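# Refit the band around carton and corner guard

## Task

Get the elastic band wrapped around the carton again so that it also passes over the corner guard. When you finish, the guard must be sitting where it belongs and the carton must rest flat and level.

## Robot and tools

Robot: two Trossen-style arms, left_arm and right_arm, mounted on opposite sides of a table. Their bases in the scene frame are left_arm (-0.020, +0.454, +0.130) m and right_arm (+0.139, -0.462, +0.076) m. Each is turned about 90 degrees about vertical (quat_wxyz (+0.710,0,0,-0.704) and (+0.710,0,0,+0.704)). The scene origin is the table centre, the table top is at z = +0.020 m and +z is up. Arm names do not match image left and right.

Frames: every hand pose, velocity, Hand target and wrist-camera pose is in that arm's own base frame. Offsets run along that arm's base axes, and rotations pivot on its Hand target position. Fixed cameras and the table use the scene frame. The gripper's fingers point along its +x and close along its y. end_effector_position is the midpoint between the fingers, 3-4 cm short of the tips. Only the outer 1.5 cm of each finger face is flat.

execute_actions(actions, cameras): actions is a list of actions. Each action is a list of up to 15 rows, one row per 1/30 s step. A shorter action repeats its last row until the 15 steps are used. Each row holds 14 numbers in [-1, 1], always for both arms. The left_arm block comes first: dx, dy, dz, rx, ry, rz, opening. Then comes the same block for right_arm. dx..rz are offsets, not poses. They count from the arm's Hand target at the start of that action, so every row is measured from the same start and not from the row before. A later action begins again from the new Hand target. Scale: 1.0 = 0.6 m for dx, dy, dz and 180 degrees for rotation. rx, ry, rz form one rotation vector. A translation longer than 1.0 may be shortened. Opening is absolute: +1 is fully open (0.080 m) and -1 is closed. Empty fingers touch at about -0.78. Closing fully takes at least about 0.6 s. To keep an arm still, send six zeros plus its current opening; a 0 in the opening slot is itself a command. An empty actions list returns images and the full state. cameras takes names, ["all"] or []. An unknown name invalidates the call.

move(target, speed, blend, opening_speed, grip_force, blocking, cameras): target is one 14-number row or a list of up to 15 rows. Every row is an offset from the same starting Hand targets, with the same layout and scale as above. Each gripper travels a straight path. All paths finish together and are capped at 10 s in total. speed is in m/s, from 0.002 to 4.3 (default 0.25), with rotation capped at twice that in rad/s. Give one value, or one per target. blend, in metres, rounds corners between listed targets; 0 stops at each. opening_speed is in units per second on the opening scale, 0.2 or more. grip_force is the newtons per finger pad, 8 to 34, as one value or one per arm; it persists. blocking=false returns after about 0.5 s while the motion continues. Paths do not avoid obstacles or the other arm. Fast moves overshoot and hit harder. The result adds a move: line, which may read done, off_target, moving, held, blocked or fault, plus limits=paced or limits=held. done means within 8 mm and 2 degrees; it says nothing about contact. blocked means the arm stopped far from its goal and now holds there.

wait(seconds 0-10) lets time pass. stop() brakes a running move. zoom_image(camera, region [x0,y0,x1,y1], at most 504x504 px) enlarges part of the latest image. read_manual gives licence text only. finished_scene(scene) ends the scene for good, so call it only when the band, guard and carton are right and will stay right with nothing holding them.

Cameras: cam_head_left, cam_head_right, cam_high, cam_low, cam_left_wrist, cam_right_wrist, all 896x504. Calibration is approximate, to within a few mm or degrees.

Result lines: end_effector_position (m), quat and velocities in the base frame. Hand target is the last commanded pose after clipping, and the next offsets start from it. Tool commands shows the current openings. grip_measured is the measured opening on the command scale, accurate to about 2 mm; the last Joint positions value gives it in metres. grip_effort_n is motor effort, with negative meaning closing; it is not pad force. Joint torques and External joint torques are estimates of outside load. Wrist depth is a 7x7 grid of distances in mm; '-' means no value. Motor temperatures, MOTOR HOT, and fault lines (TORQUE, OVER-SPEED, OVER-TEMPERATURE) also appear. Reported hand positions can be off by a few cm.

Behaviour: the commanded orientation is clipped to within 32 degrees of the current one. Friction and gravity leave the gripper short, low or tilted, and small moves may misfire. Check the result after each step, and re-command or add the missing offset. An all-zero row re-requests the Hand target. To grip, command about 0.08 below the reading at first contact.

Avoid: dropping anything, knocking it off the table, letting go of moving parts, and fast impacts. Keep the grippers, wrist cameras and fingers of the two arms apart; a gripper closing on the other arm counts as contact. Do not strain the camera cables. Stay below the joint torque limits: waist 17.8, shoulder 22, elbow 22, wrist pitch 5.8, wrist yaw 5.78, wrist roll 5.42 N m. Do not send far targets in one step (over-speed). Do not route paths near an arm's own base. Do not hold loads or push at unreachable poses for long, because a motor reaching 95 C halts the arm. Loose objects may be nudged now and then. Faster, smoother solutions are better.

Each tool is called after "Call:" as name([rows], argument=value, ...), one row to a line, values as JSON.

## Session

Call:
execute_actions(actions=[])

Call:
zoom_image(camera="cam_low", region=[280, 170, 560, 370])

Call:
zoom_image(camera="cam_high", region=[440, 170, 600, 330])

Call:
zoom_image(camera="cam_head_right", region=[320, 90, 460, 280])

Call:
zoom_image(camera="cam_head_left", region=[320, 90, 460, 280])

Scene clock: 0.00 s.
left_arm: end_effector_position=(+0.2061, +0.1781, +0.1304) grip_measured=+1.000 grip_effort_n=n/a end_effector_quat_wxyz=(+0.688, -0.286, +0.544, +0.386) | right_arm: end_effector_position=(+0.4394, -0.0691, +0.2259) grip_measured=+1.000 grip_effort_n=n/a end_effector_quat_wxyz=(+0.834, +0.441, -0.086, -0.320)
Joint positions: left_arm=[0.654 1.388 1.065 -1.023 -0.107 -0.333 0.08] | right_arm=[0.07 1.602 0.918 0.499 0.724 1.048 0.08]
Joint velocities: within noise
Joint torques (N m): no reading
External joint torques (N m): no reading
Motor temperatures (°C): left_arm=[21 25 27 30 27 25] | right_arm=[23 28 31 32 24 26]
Heat: left arm: hottest wrist pitch 30 °C (+0.0 °C/min); right arm: hottest wrist pitch 32 °C (+0.0 °C/min).
Wrist depth (mm): cam_left_wrist=[997 281 286 286 289 285 286 / 277 291 290 288 290 295 292 / 279 297 298 296 297 295 262 / 285 303 303 304 307 258 207 / 289 288 309 313 311 98 170 / - 75 316 319 318 81 69 / - 76 306 323 326 81 -] | cam_right_wrist=[- - - - - 2404 1618 / - - 1912 2630 2774 1957 1426 / - - - - 2214 1706 1281 / - - - - 2086 1539 1174 / 228 - - - 1870 1395 1079 / - - 91 - 470 98 269 / - - - - - - -]
Hand target: left_arm +0.2064, +0.1784, +0.1312; +0.689, -0.286, +0.543, +0.386 | right_arm +0.4395, -0.0691, +0.2313; +0.833, +0.444, -0.093, -0.317
Tool commands: left_gripper/opening=+1.0 right_gripper/opening=+1.0
camera_calibration:
cam_left_wrist: T_world_to_cam=[[0.84855, -0.526741, 0.0500688, -0.0866522], [-0.528985, -0.842434, 0.102375, 0.274468], [-0.0117454, -0.113356, -0.993485, 0.229369], [0, 0, 0, 1]] pos_world=[0.221412, 0.211579, 0.204114]
cam_right_wrist: T_world_to_cam=[[-0.469571, -0.41603, -0.778731, 0.360991], [0.170329, 0.822764, -0.542261, 0.139089], [0.866309, -0.387271, -0.315484, -0.253264], [0, 0, 0, 1]] pos_world=[0.365224, -0.0623364, 0.276637]

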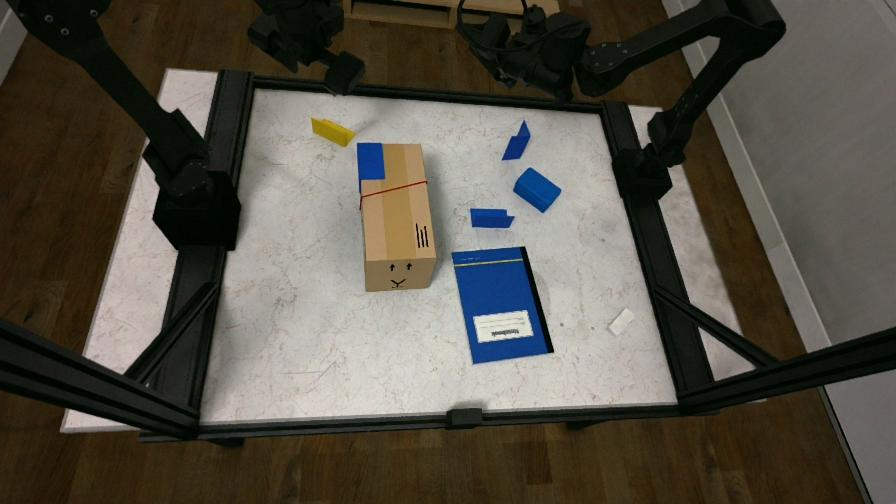

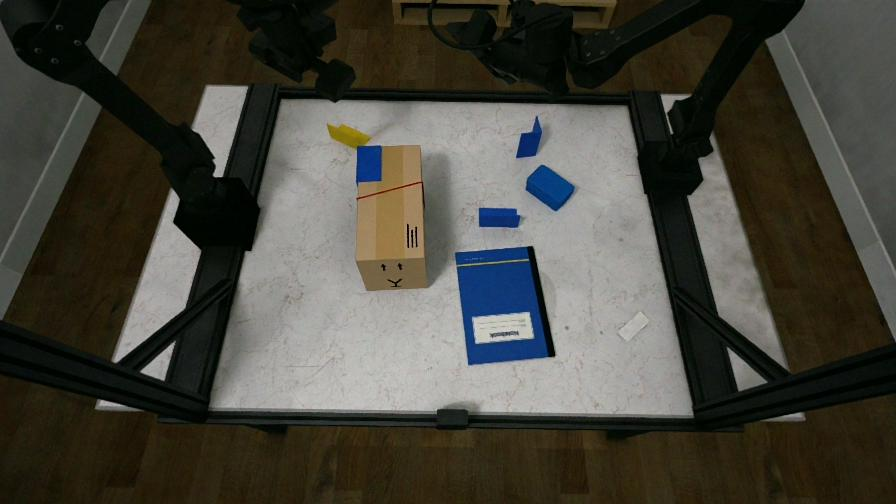

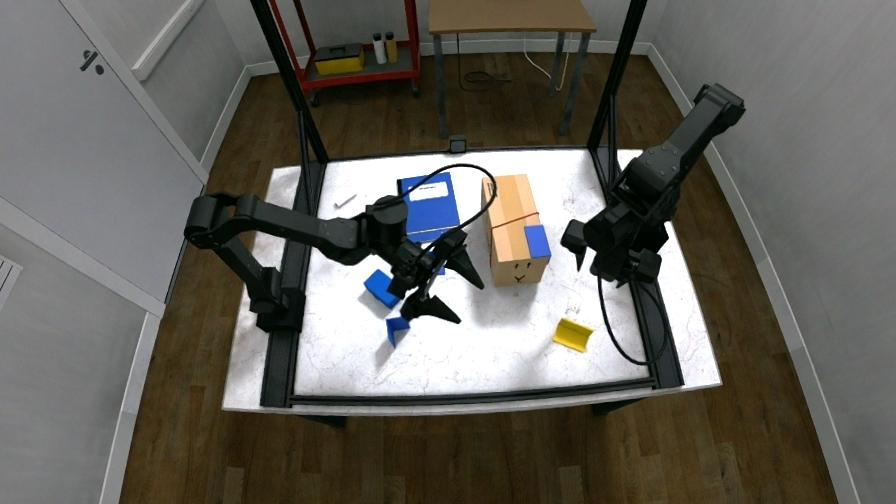

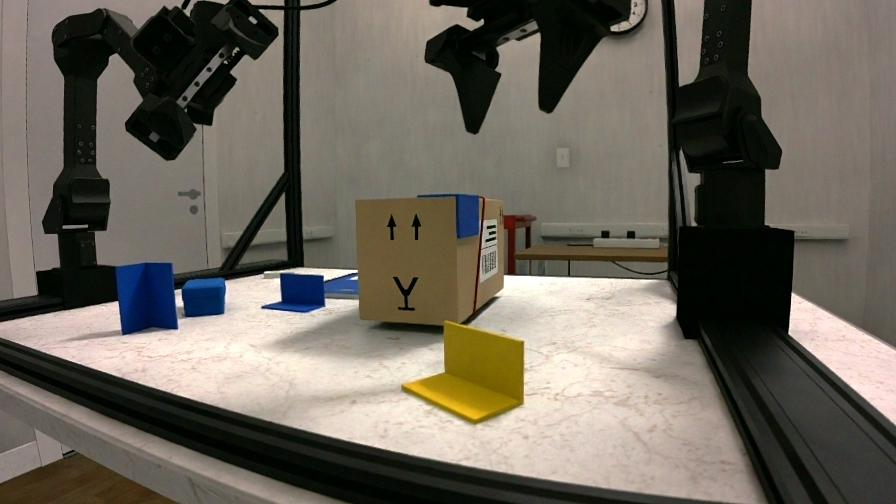

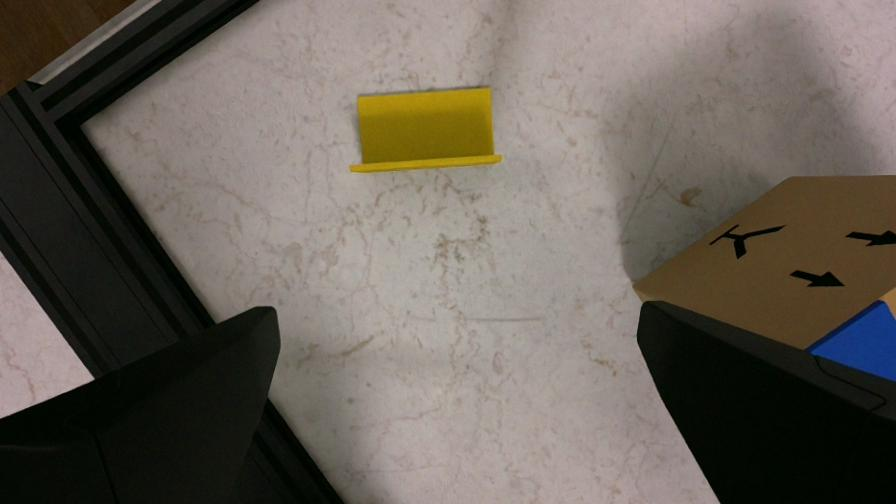

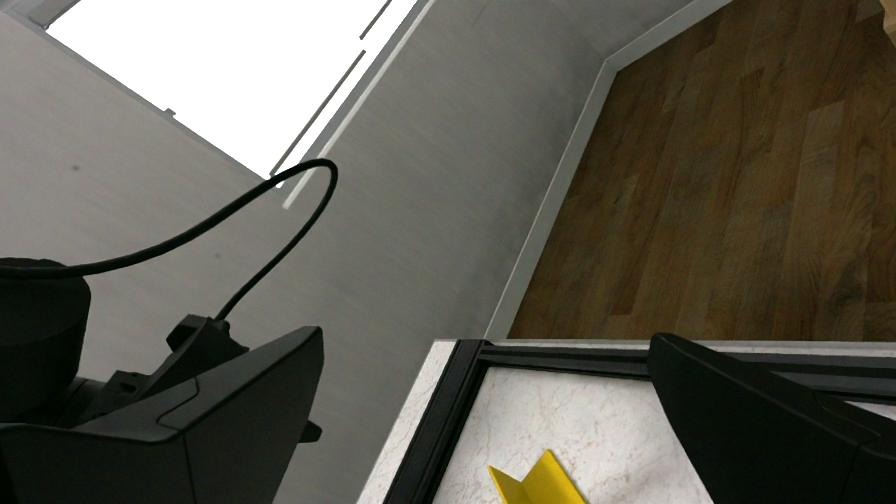

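Scaled by 1.800 from the camera's 896x504 image, which has a finer 1280x720 frame.

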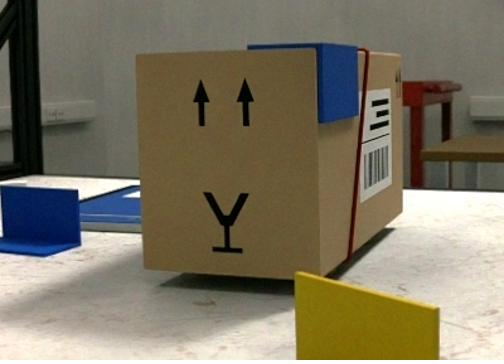

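Scaled by 3.150 from the camera's 896x504 image, which has a finer 1280x720 frame.

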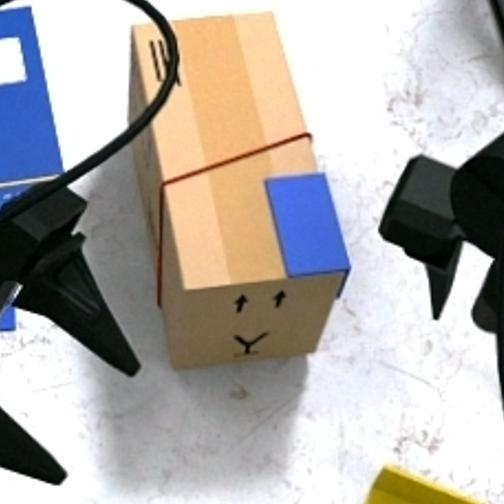

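Scaled by 2.653 from the camera's 896x504 image, which has a finer 1280x720 frame.

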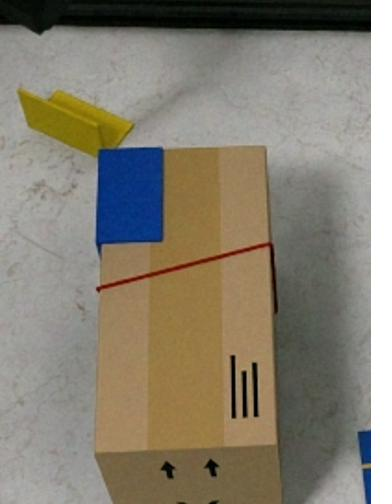

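Scaled by 2.653 from the camera's 896x504 image, which has a finer 1280x720 frame.

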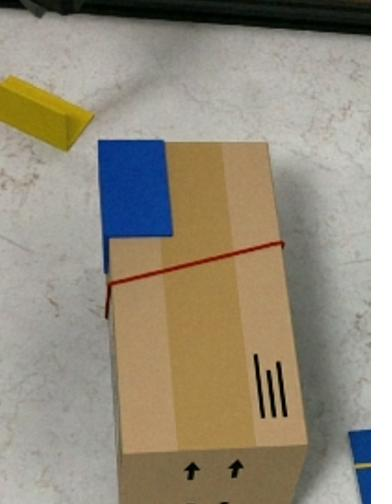

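Call:
move(target=[0.1618, -0.3245, -0.002, -0.0492, 0.0667, -0.2942, -0.4, -0.3158, 0.2318, -0.0355, -0.2021, 0.3024, 0.356, -0.4], speed=0.25, cameras=["cam_left_wrist", "cam_low", "cam_high", "cam_head_right"])

Scene clock: 140.53 s.
left_arm: end_effector_position=(+0.3006, -0.0145, +0.1296) grip_measured=-0.397 grip_effort_n=-13.7 end_effector_quat_wxyz=(+0.707, -0.026, +0.706, +0.029) | right_arm: end_effector_position=(+0.2479, +0.0676, +0.2037) grip_measured=-0.397 grip_effort_n=-13.7 end_effector_quat_wxyz=(+0.903, -0.017, +0.429, +0.030)
Joint positions: left_arm=[-0.05 1.682 1.37 -1.258 -0.004 -0.129 0.017] | right_arm=[0.383 0.995 0.951 -0.869 0.2 0.244 0.017]
Joint torques (N m): left_arm=[-0.3 -6.12 6.81 -0.31 0.12 0.2] | right_arm=[0.33 -2.26 7.97 1.64 0.02 -0.06]
External joint torques (N m): left_arm=[-0.3 0.31 1.17 -0.67 0.14 0.21] | right_arm=[0.33 -0.06 1.94 0.46 -0.08 -0.06]
Motor temperatures (°C): left_arm=[21 28 33 31 27 25] | right_arm=[23 33 39 43 23 26]
Heat: left arm: hottest elbow 33 °C (+1.0 °C/min); right arm: hottest wrist pitch 43 °C (+1.0 °C/min).
Wrist depth (mm): cam_left_wrist=[130 129 130 131 132 133 133 / 135 136 137 138 139 140 141 / 141 142 143 146 147 149 151 / 291 151 154 156 157 158 312 / 327 329 325 325 328 338 347 / 348 347 - - 71 - 367 / - - - 348 79 - -] | cam_right_wrist=[443 362 359 359 467 467 1558 / 415 - - 412 412 417 1387 / - 380 - 390 - 403 401 / - - - 370 - - 370 / 324 333 - 351 351 - 344 / - - - 96 - - - / - - - - - - -]
Hand target: left_arm +0.3035, -0.0161, +0.1300; +0.707, -0.024, +0.706, +0.025 | right_arm +0.2500, +0.0700, +0.2100; +0.905, -0.016, +0.423, +0.035
Off the commanded pose: left_arm 0.003 m, 1 deg | right_arm 0.007 m, 1 deg.
move: done
camera_calibration:
cam_left_wrist: T_world_to_cam=[[0.110114, -0.991731, 0.0659134, -0.0550471], [-0.936053, -0.0811769, 0.342366, 0.264524], [-0.334185, -0.0993976, -0.937252, 0.29773], [0, 0, 0, 1]] pos_world=[0.353167, -0.00352502, 0.192113]
Images, in order (width x height): cam_head_right 896x504, cam_high 896x504, cam_low 896x504, cam_left_wrist 896x504.

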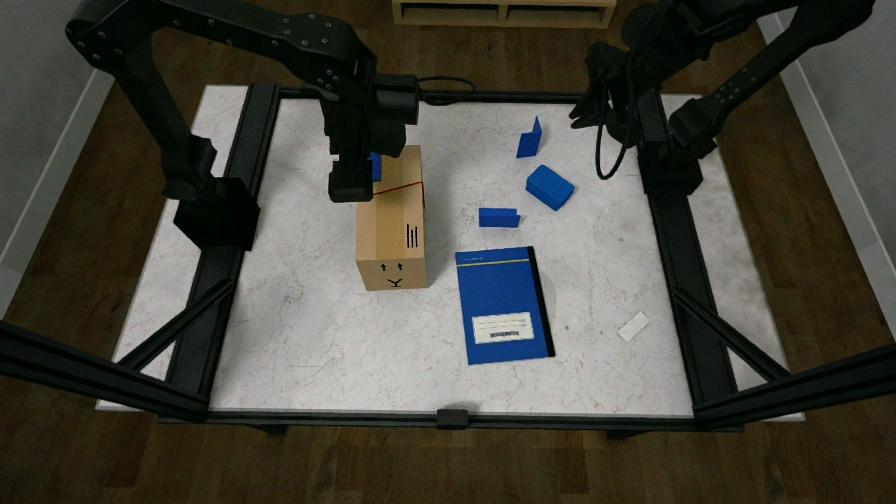

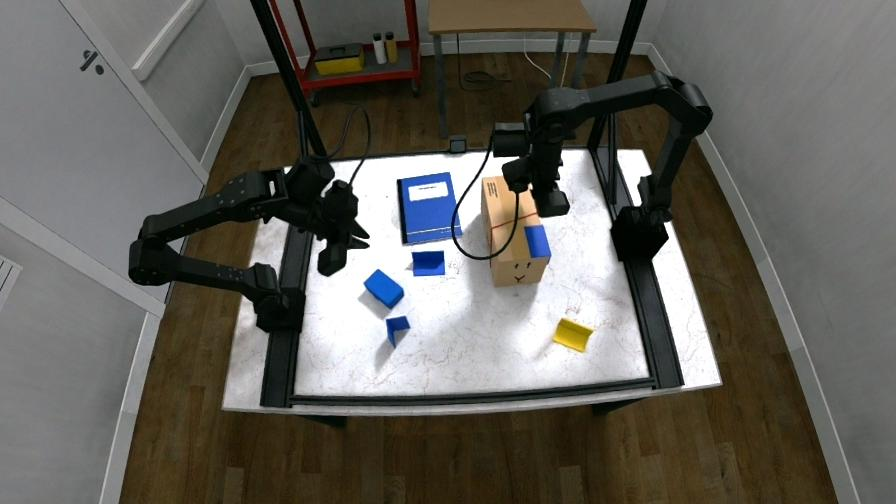

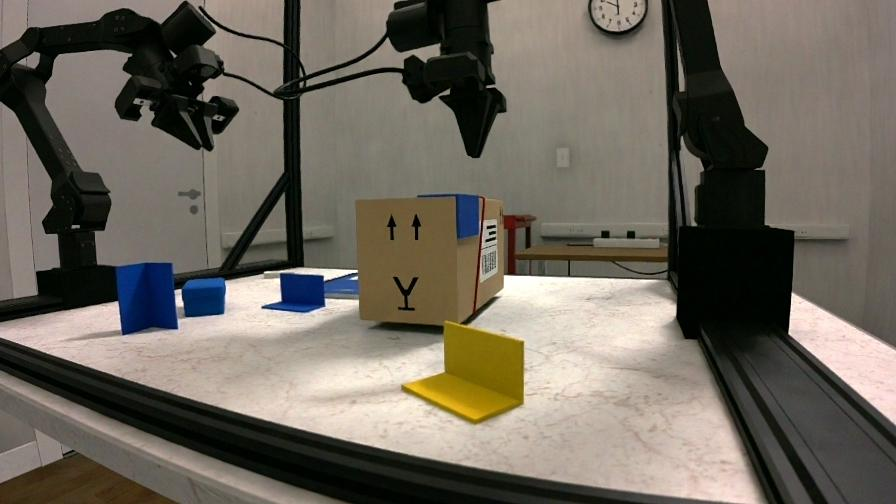

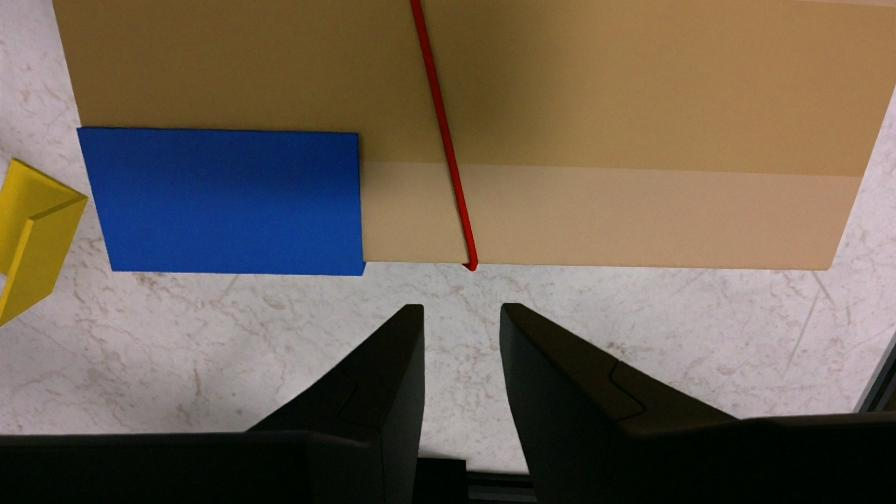

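Call:
move(target=[-0.0008, -0.0073, -0.0842, 0, 0, 0, -0.4, 0, 0, 0, 0, 0, 0, -0.4], speed=0.08, cameras=["cam_left_wrist", "cam_low"])

Call:
zoom_image(camera="cam_low", region=[430, 150, 530, 250])

Scene clock: 164.80 s.
left_arm: end_effector_position=(+0.3055, -0.0188, +0.0845) grip_measured=-0.397 grip_effort_n=-13.7 end_effector_quat_wxyz=(+0.713, -0.023, +0.700, +0.025) | right_arm: end_effector_position=(+0.2479, +0.0677, +0.2038) grip_measured=-0.397 grip_effort_n=-14.2 end_effector_quat_wxyz=(+0.903, -0.017, +0.429, +0.030)
Joint positions: left_arm=[-0.064 1.715 1.226 -1.065 -0.004 -0.132 0.017] | right_arm=[0.383 0.995 0.951 -0.869 0.2 0.244 0.017]
Joint torques (N m): left_arm=[-0.37 -6.38 4.27 0.01 0.11 -0.14] | right_arm=[0.33 -2.24 7.96 1.66 0.02 -0.04]
External joint torques (N m): left_arm=[-0.34 0.22 -1.23 -0.35 0.13 -0.14] | right_arm=[0.33 -0.01 1.88 0.45 -0.07 -0.05]
Heat: left arm: hottest elbow 34 °C (+2.0 °C/min); right arm: hottest wrist pitch 40 °C (-2.0 °C/min).
Wrist depth (mm): cam_left_wrist=[- 90 90 91 90 91 92 / - 94 95 95 96 98 97 / 98 98 99 101 102 102 103 / - 103 105 107 108 110 110 / 108 109 111 112 112 116 116 / 294 - - 294 71 301 304 / - - - 315 79 - -] | cam_right_wrist=[- 371 361 359 - 453 1521 / - 419 405 413 420 429 1434 / - - 390 - 391 - 1281 / - - - - - - 1250 / - - 348 348 356 369 348 / - - - - 96 - 325 / - - - - - - -]
Hand target: left_arm +0.3030, -0.0205, +0.0794; +0.707, -0.025, +0.706, +0.025 | right_arm +0.2500, +0.0700, +0.2101; +0.906, -0.016, +0.423, +0.035
Off the commanded pose: left_arm 0.006 m, 1 deg | right_arm 0.007 m, 1 deg.
move: done
camera_calibration:
cam_left_wrist: T_world_to_cam=[[0.0987871, -0.992734, 0.0687042, -0.0537093], [-0.942451, -0.0711748, 0.326681, 0.287666], [-0.319417, -0.0970222, -0.942634, 0.252612], [0, 0, 0, 1]] pos_world=[0.357106, -0.00833548, 0.147836]
Images, in order (width x height): cam_low 896x504, cam_left_wrist 896x504.

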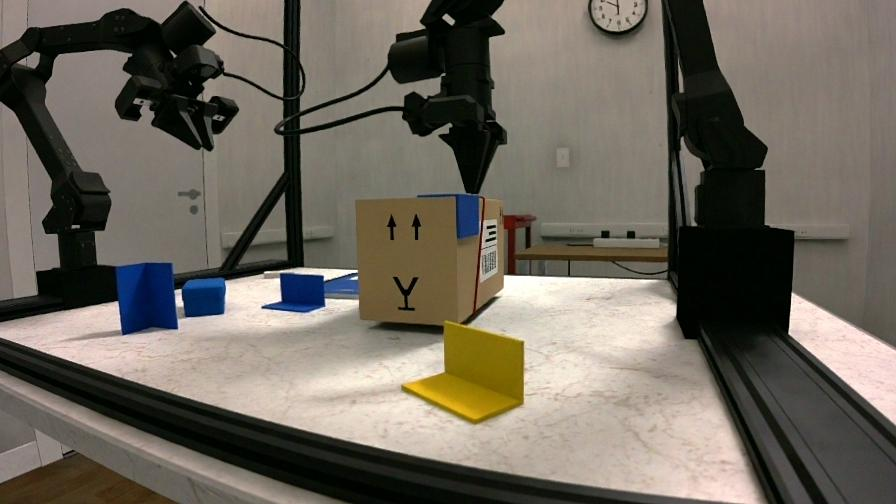

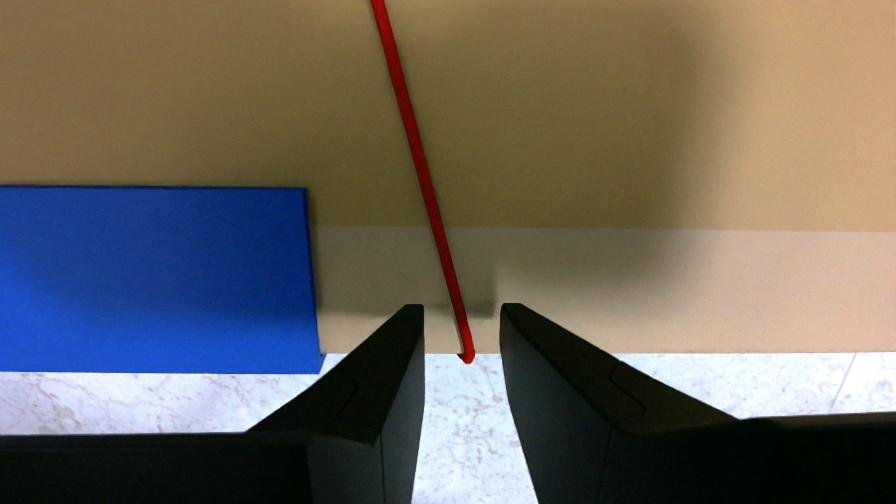

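Scaled by 5.040 from the camera's 896x504 image, which has a finer 1280x720 frame.

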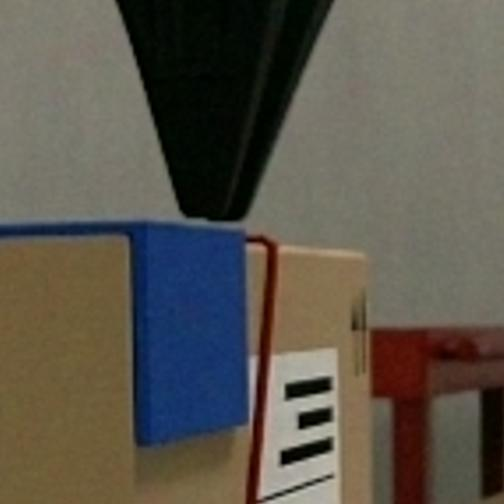

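Call:
move([
  [-0.0025, 0, -0.0132, 0, 0, 0, -0.4, 0, 0, 0, 0, 0, 0, -0.4],
  [-0.0025, 0, -0.0132, 0, 0, 0, -1.0, 0, 0, 0, 0, 0, 0, -0.4],
  [0.005, 0, 0.0185, 0, 0, 0, -1.0, 0, 0, 0, 0, 0, 0, -0.4],
], speed=0.05, opening_speed=1.5, cameras=["cam_left_wrist", "cam_low"])

Call:
zoom_image(camera="cam_low", region=[410, 160, 530, 340])

Scene clock: 182.37 s.
left_arm: end_effector_position=(+0.3022, -0.0208, +0.0881) grip_measured=-0.766 grip_effort_n=-63.0 end_effector_quat_wxyz=(+0.705, -0.023, +0.709, +0.023) | right_arm: end_effector_position=(+0.2479, +0.0677, +0.2038) grip_measured=-0.397 grip_effort_n=-14.2 end_effector_quat_wxyz=(+0.903, -0.017, +0.429, +0.030)
Joint positions: left_arm=[-0.068 1.718 1.245 -1.104 0.001 -0.133 0.001] | right_arm=[0.383 0.995 0.951 -0.869 0.2 0.244 0.017]
Joint torques (N m): left_arm=[0.08 -6.78 7.02 -0.42 -0.05 -0.12] | right_arm=[0.36 -2.26 7.96 1.66 0.02 -0.05]
External joint torques (N m): left_arm=[0.12 -0.13 1.54 -0.73 -0.05 -0.12] | right_arm=[0.35 -0.03 1.89 0.47 -0.08 -0.05]
Heat: left arm: hottest elbow 34 °C (+1.0 °C/min); right arm: hottest wrist pitch 40 °C (-3.0 °C/min).
Wrist depth (mm): cam_left_wrist=[- 92 92 92 - 93 94 / - 96 97 98 98 100 98 / - 100 102 104 104 105 106 / 105 106 108 110 111 113 113 / 114 113 114 98 118 120 121 / 300 302 - 70 302 - - / - - - - - - -] | cam_right_wrist=[467 434 361 358 - - 1485 / - - - - - 419 1365 / 376 - - - 402 - 1343 / 358 363 - - 375 376 378 / 340 347 - 353 355 356 343 / - 332 - - 96 - 322 / - - - - - - -]
Hand target: left_arm +0.3060, -0.0206, +0.0905; +0.707, -0.024, +0.706, +0.025 | right_arm +0.2500, +0.0700, +0.2101; +0.906, -0.016, +0.423, +0.035
Off the commanded pose: left_arm 0.005 m, 1 deg | right_arm 0.007 m, 1 deg.
move: done
camera_calibration:
cam_left_wrist: T_world_to_cam=[[0.0966025, -0.992849, 0.0701389, -0.055111], [-0.93476, -0.066293, 0.34904, 0.278985], [-0.341894, -0.0992812, -0.934479, 0.260807], [0, 0, 0, 1]] pos_world=[0.355276, -0.0103289, 0.150207]
Images, in order (width x height): cam_low 896x504, cam_left_wrist 896x504.

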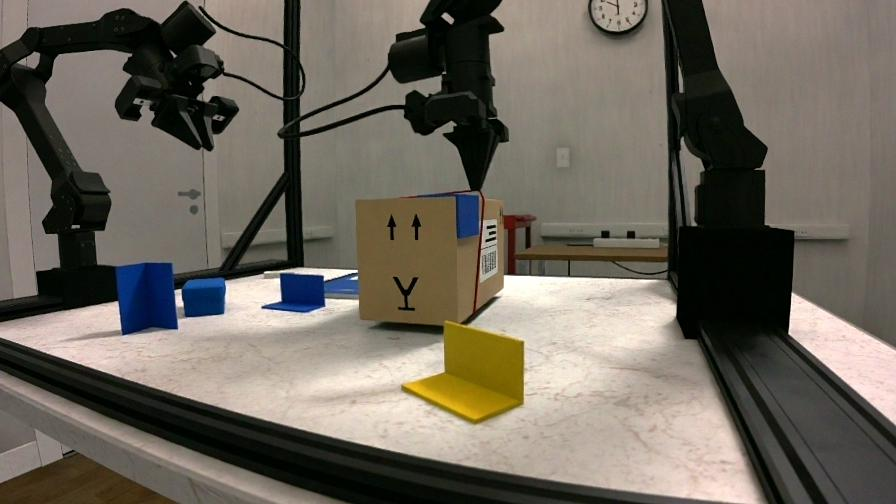

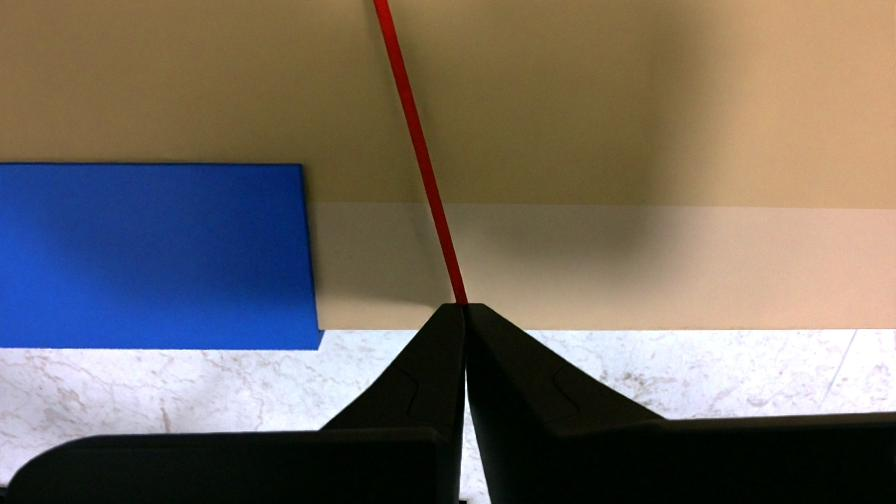

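Scaled by 2.800 from the camera's 896x504 image, which has a finer 1280x720 frame.

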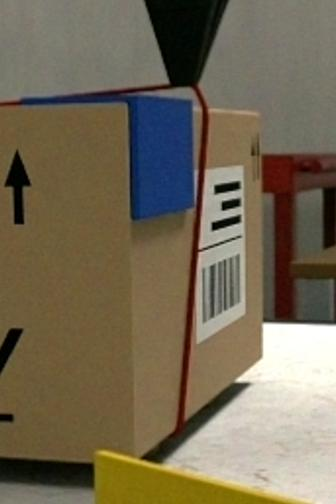

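Call:
move(target=[-0.0433, 0, 0.012, 0, 0, 0, -1, 0, 0, 0, 0, 0, 0, -0.4], speed=0.05, cameras=["cam_low", "cam_left_wrist"])

Scene clock: 214.07 s.
left_arm: end_effector_position=(+0.2851, -0.0194, +0.0959) grip_measured=-0.766 grip_effort_n=-63.0 end_effector_quat_wxyz=(+0.708, -0.024, +0.705, +0.025) | right_arm: end_effector_position=(+0.2479, +0.0677, +0.2038) grip_measured=-0.397 grip_effort_n=-13.3 end_effector_quat_wxyz=(+0.903, -0.017, +0.429, +0.030)
Joint positions: left_arm=[-0.068 1.64 1.189 -1.116 -0.001 -0.137 0.001] | right_arm=[0.383 0.995 0.951 -0.869 0.2 0.244 0.017]
Joint torques (N m): left_arm=[-0.47 -9.12 4.21 -0.74 0 -0.15] | right_arm=[0.32 -2.25 7.92 1.66 0.01 -0.05]
External joint torques (N m): left_arm=[-0.47 -3 -1.4 -1.11 0.02 -0.15] | right_arm=[0.32 -0.01 1.82 0.45 -0.09 -0.05]
Heat: left arm: hottest elbow 34 °C (+0.0 °C/min); right arm: hottest elbow 40 °C (+1.0 °C/min).
Wrist depth (mm): cam_left_wrist=[99 100 100 100 102 102 103 / 102 103 105 106 108 108 108 / 108 108 111 113 114 113 115 / 116 115 118 119 121 121 122 / 288 289 291 89 297 299 299 / 308 309 - 70 309 317 323 / - - - - - - -] | cam_right_wrist=[438 371 358 359 - - 1459 / 418 419 408 - 425 428 1379 / - - 396 - 394 - 1315 / - 352 - - - - 368 / - 329 - - 347 361 349 / 332 - - - - - 337 / - - - - - - -]
Hand target: left_arm +0.2801, -0.0205, +0.0977; +0.707, -0.024, +0.706, +0.025 | right_arm +0.2500, +0.0700, +0.2101; +0.906, -0.016, +0.423, +0.035
Off the commanded pose: left_arm 0.005 m, 0 deg | right_arm 0.007 m, 1 deg.
move: done
camera_calibration:
cam_left_wrist: T_world_to_cam=[[0.100428, -0.99248, 0.06999, -0.0535624], [-0.938009, -0.0709909, 0.339262, 0.262196], [-0.331742, -0.0997225, -0.938084, 0.259918], [0, 0, 0, 1]] pos_world=[0.337548, -0.00862632, 0.158621]
Images, in order (width x height): cam_low 896x504, cam_left_wrist 896x504.

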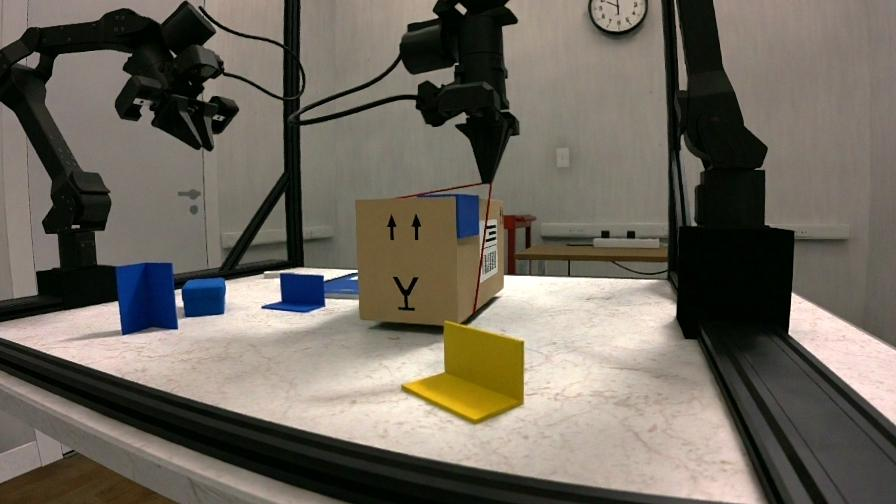

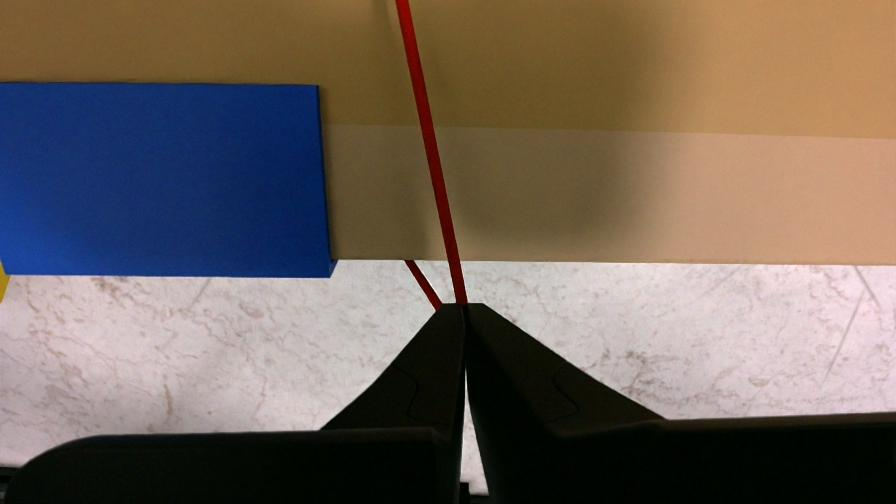

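Call:
move(target=[-0.0250, 0, 0.003, 0, 0, 0, -1, 0, 0, 0, 0, 0, 0, -0.4], speed=0.06, cameras=["cam_low", "cam_left_wrist"])

Scene clock: 232.80 s.
left_arm: end_effector_position=(+0.2710, -0.0185, +0.0984) grip_measured=-0.766 grip_effort_n=-63.0 end_effector_quat_wxyz=(+0.710, -0.025, +0.704, +0.026) | right_arm: end_effector_position=(+0.2479, +0.0677, +0.2038) grip_measured=-0.397 grip_effort_n=-13.3 end_effector_quat_wxyz=(+0.903, -0.017, +0.429, +0.030)
Joint positions: left_arm=[-0.069 1.581 1.138 -1.119 -0.002 -0.141 0.001] | right_arm=[0.383 0.995 0.951 -0.869 0.2 0.244 0.017]
Joint torques (N m): left_arm=[-0.73 -8.59 4.06 -0.88 0.03 -0.15] | right_arm=[0.32 -2.26 7.93 1.65 0.01 -0.06]
External joint torques (N m): left_arm=[-0.74 -2.9 -1.53 -1.24 0.05 -0.15] | right_arm=[0.31 -0.09 1.92 0.47 -0.09 -0.06]
Motor temperatures (°C): left_arm=[21 33 33 29 27 25] | right_arm=[23 29 41 39 23 26]
Heat: left arm: hottest shoulder 33 °C (+5.0 °C/min); right arm: hottest elbow 41 °C (+2.0 °C/min).
Wrist depth (mm): cam_left_wrist=[- 100 102 103 105 105 106 / 105 105 107 110 110 111 112 / 111 111 114 116 117 117 118 / 273 276 279 278 283 284 286 / 291 290 291 89 300 302 304 / 312 311 - 70 313 319 325 / - - - - - - -] | cam_right_wrist=[440 371 358 358 - - 1618 / 411 - 405 414 424 424 1459 / 378 383 381 - - 403 1372 / - 360 - - - 373 381 / - 335 342 353 320 358 349 / - - - - - - 322 / - - - - - - -]
Hand target: left_arm +0.2650, -0.0206, +0.0995; +0.707, -0.024, +0.706, +0.025 | right_arm +0.2500, +0.0700, +0.2101; +0.906, -0.016, +0.423, +0.035
Off the commanded pose: left_arm 0.006 m, 0 deg | right_arm 0.007 m, 1 deg.
move: done
camera_calibration:
cam_left_wrist: T_world_to_cam=[[0.103451, -0.992172, 0.0699497, -0.0522773], [-0.939194, -0.0742915, 0.335254, 0.248837], [-0.327433, -0.100379, -0.939528, 0.25661], [0, 0, 0, 1]] pos_world=[0.323137, -0.00762331, 0.161326]
Images, in order (width x height): cam_low 896x504, cam_left_wrist 896x504.

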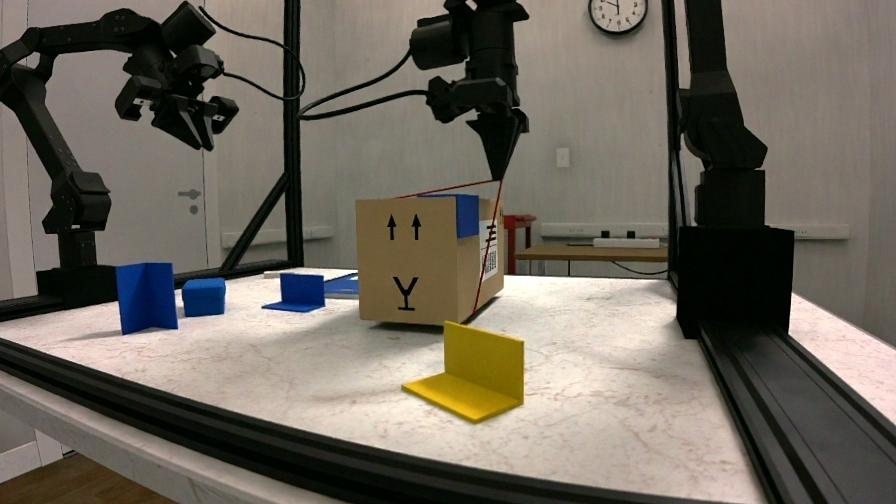

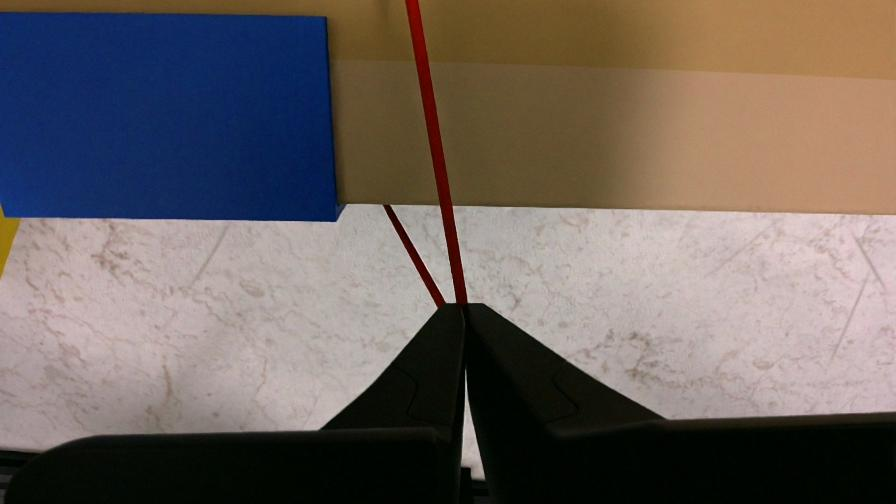

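Call:
move(target=[-0.0067, 0.0867, 0, 0, 0, 0, -1, 0, 0, 0, 0, 0, 0, -0.4], speed=0.08, cameras=["cam_low", "cam_left_wrist"])

Scene clock: 258.60 s.
left_arm: end_effector_position=(+0.2668, +0.0311, +0.0986) grip_measured=-0.766 grip_effort_n=-63.0 end_effector_quat_wxyz=(+0.710, -0.025, +0.703, +0.026) | right_arm: end_effector_position=(+0.2479, +0.0677, +0.2038) grip_measured=-0.397 grip_effort_n=-13.7 end_effector_quat_wxyz=(+0.903, -0.017, +0.429, +0.030)
Joint positions: left_arm=[0.115 1.569 1.126 -1.119 -0.001 0.044 0.001] | right_arm=[0.383 0.995 0.951 -0.869 0.2 0.244 0.017]
Joint torques (N m): left_arm=[0.33 -8.31 4.18 -0.88 0.03 0.18] | right_arm=[0.29 -2.25 7.92 1.66 0.01 -0.06]
External joint torques (N m): left_arm=[0.33 -2.71 -1.41 -1.24 0.03 0.18] | right_arm=[0.29 -0.09 1.87 0.45 -0.09 -0.06]
Heat: left arm: hottest shoulder 32 °C (+2.0 °C/min); right arm: hottest elbow 41 °C (+1.0 °C/min).
Wrist depth (mm): cam_left_wrist=[231 100 101 102 105 106 107 / 243 105 106 106 110 111 113 / 251 111 112 113 117 118 119 / 266 274 276 276 283 285 289 / 290 291 293 98 299 304 308 / 309 310 - 71 314 323 329 / - - - - - - -] | cam_right_wrist=[435 357 346 358 - 462 1512 / - - - - - 416 1426 / - 377 384 - 390 - 1476 / - - 366 - 381 - 1269 / - - 340 350 351 355 350 / 330 331 - 96 95 - 316 / - - - - - - -]
Hand target: left_arm +0.2610, +0.0314, +0.0995; +0.707, -0.024, +0.706, +0.025 | right_arm +0.2500, +0.0700, +0.2101; +0.906, -0.016, +0.423, +0.035
Off the commanded pose: left_arm 0.006 m, 0 deg | right_arm 0.007 m, 1 deg.
move: done
camera_calibration:
cam_left_wrist: T_world_to_cam=[[0.102345, -0.992367, 0.068801, -0.00229169], [-0.939449, -0.0736846, 0.334673, 0.248549], [-0.327049, -0.0988872, -0.939819, 0.26021], [0, 0, 0, 1]] pos_world=[0.318835, 0.0417715, 0.161525]
Images, in order (width x height): cam_low 896x504, cam_left_wrist 896x504.

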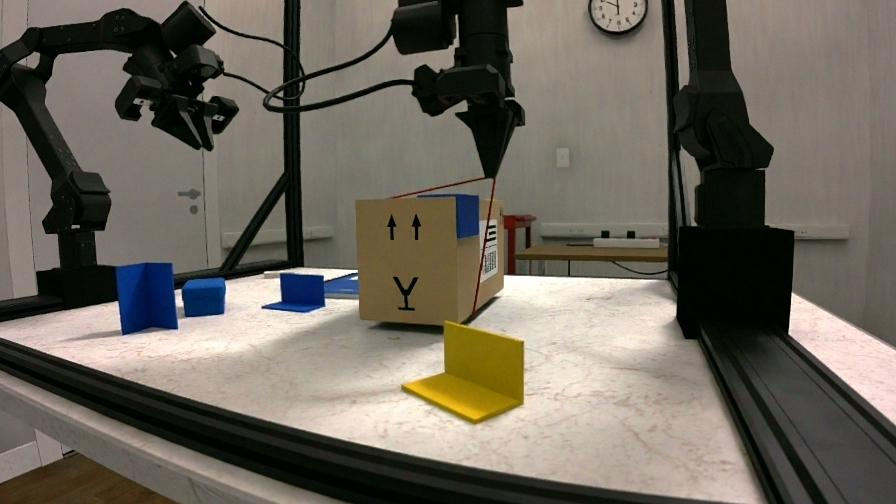

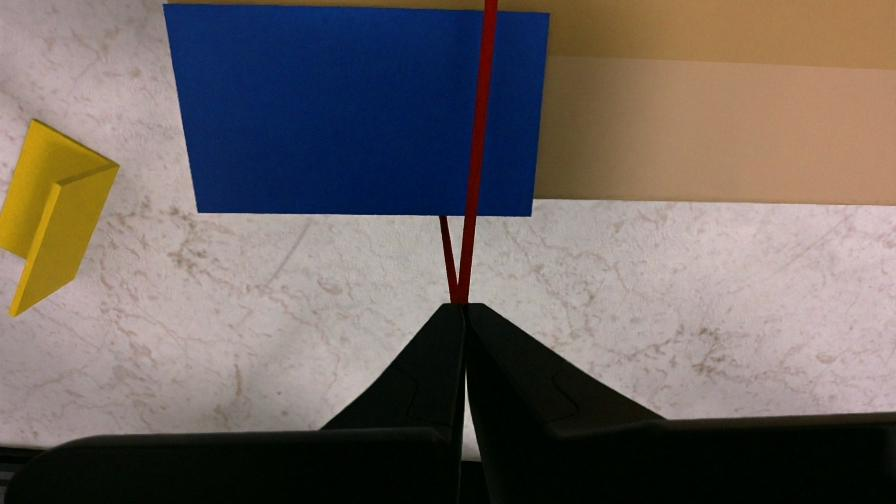

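Call:
execute_actions(actions=[], cameras=["cam_head_left", "cam_head_right", "cam_high"])

Call:
zoom_image(camera="cam_head_right", region=[300, 150, 600, 320])

Call:
zoom_image(camera="cam_high", region=[320, 150, 620, 320])

Scene clock: 281.37 s.
left_arm: end_effector_position=(+0.2668, +0.0311, +0.0986) grip_measured=-0.766 grip_effort_n=-63.0 end_effector_quat_wxyz=(+0.710, -0.025, +0.703, +0.026) | right_arm: end_effector_position=(+0.2479, +0.0677, +0.2038) grip_measured=-0.397 grip_effort_n=-13.3 end_effector_quat_wxyz=(+0.903, -0.017, +0.429, +0.030)
Joint positions: left_arm=[0.115 1.569 1.126 -1.119 -0.001 0.044 0.001] | right_arm=[0.383 0.995 0.951 -0.869 0.2 0.244 0.017]
Joint velocities: within noise
Joint torques (N m): left_arm=[0.35 -8.37 4.17 -0.89 0.04 0.2] | right_arm=[0.3 -2.27 7.94 1.66 0.02 -0.05]
External joint torques (N m): left_arm=[0.35 -2.81 -1.42 -1.25 0.05 0.2] | right_arm=[0.31 -0.06 1.86 0.46 -0.08 -0.06]
Motor temperatures (°C): left_arm=[21 31 32 29 27 25] | right_arm=[23 28 41 39 23 26]
Heat: left arm: hottest elbow 32 °C (-2.0 °C/min); right arm: hottest elbow 41 °C (+1.0 °C/min).
Wrist depth (mm): cam_left_wrist=[231 100 101 102 105 106 107 / 243 105 106 107 110 112 113 / 252 111 112 113 117 118 119 / 266 272 279 275 285 285 288 / 284 294 293 89 299 305 309 / 313 312 - 70 314 324 326 / - - - - - - -] | cam_right_wrist=[441 363 359 343 455 454 1494 / 408 405 383 426 - - 1365 / - - 387 - 401 - 1301 / - - 362 378 378 - 369 / 339 336 346 306 - - 339 / 330 - - 96 - 331 320 / - - - - - - -]
Hand target: left_arm +0.2610, +0.0314, +0.0995; +0.707, -0.025, +0.706, +0.025 | right_arm +0.2500, +0.0700, +0.2101; +0.906, -0.016, +0.423, +0.035
Tool commands: left_gripper/opening=-1.0 right_gripper/opening=-0.4
Off the commanded pose: left_arm 0.006 m, 0 deg | right_arm 0.007 m, 1 deg.
Images, in order (width x height): cam_head_left 896x504, cam_head_right 896x504, cam_high 896x504.

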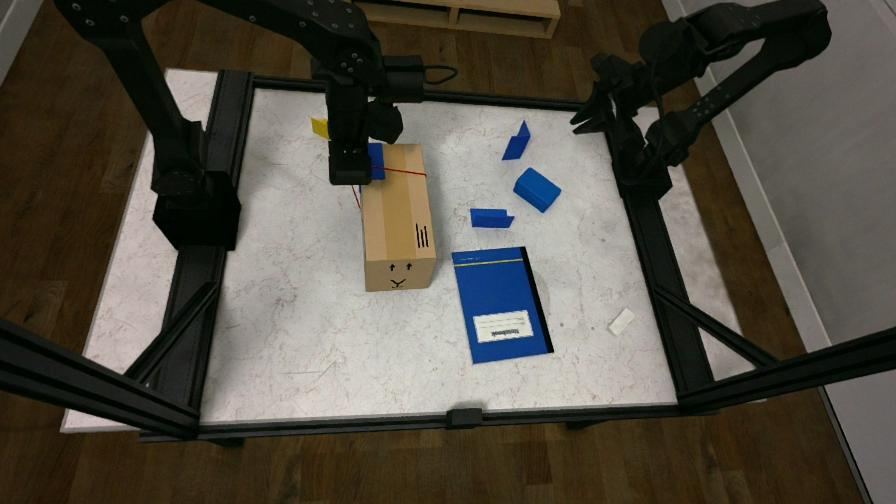

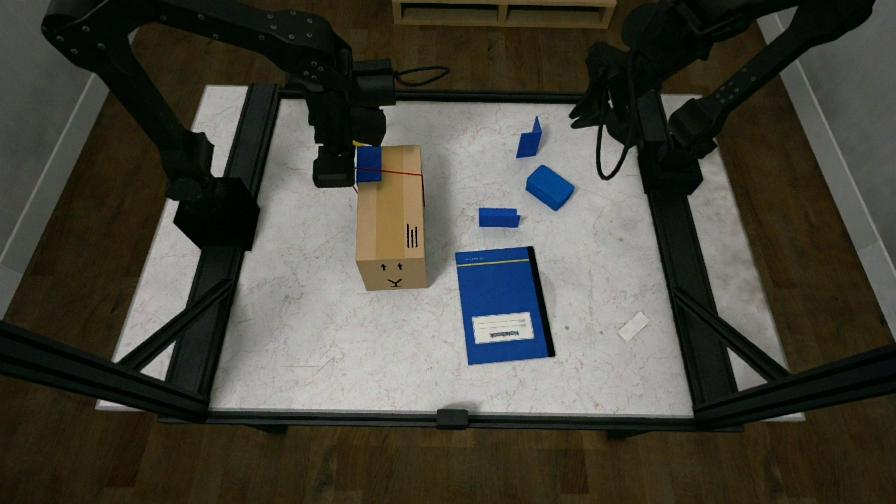

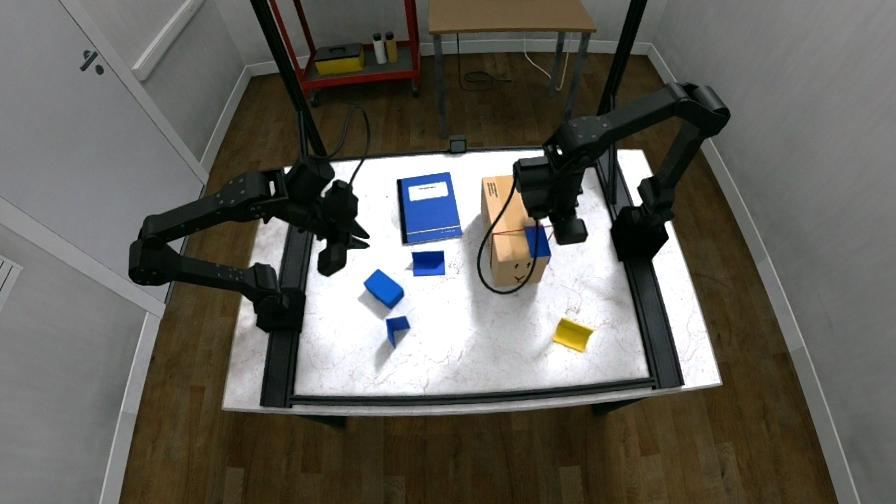

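Scaled by 1.680 from the camera's 896x504 image, which has a finer 1280x720 frame.

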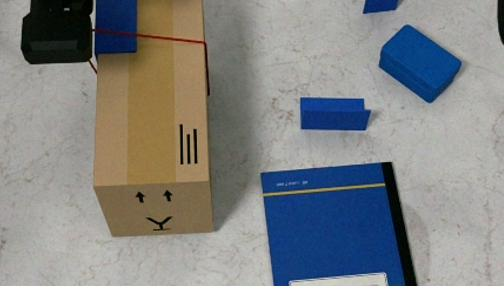

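Scaled by 1.680 from the camera's 896x504 image, which has a finer 1280x720 frame.

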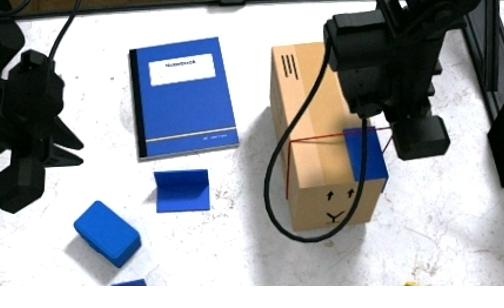

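Call:
zoom_image(camera="cam_head_right", region=[320, 130, 450, 203])

Call:
zoom_image(camera="cam_head_left", region=[320, 130, 450, 203])

Scaled by 3.877 from the camera's 896x504 image, which has a finer 1280x720 frame.

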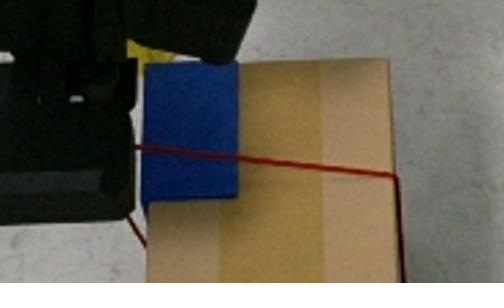

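Scaled by 3.877 from the camera's 896x504 image, which has a finer 1280x720 frame.

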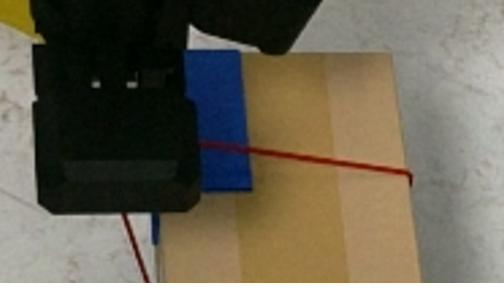

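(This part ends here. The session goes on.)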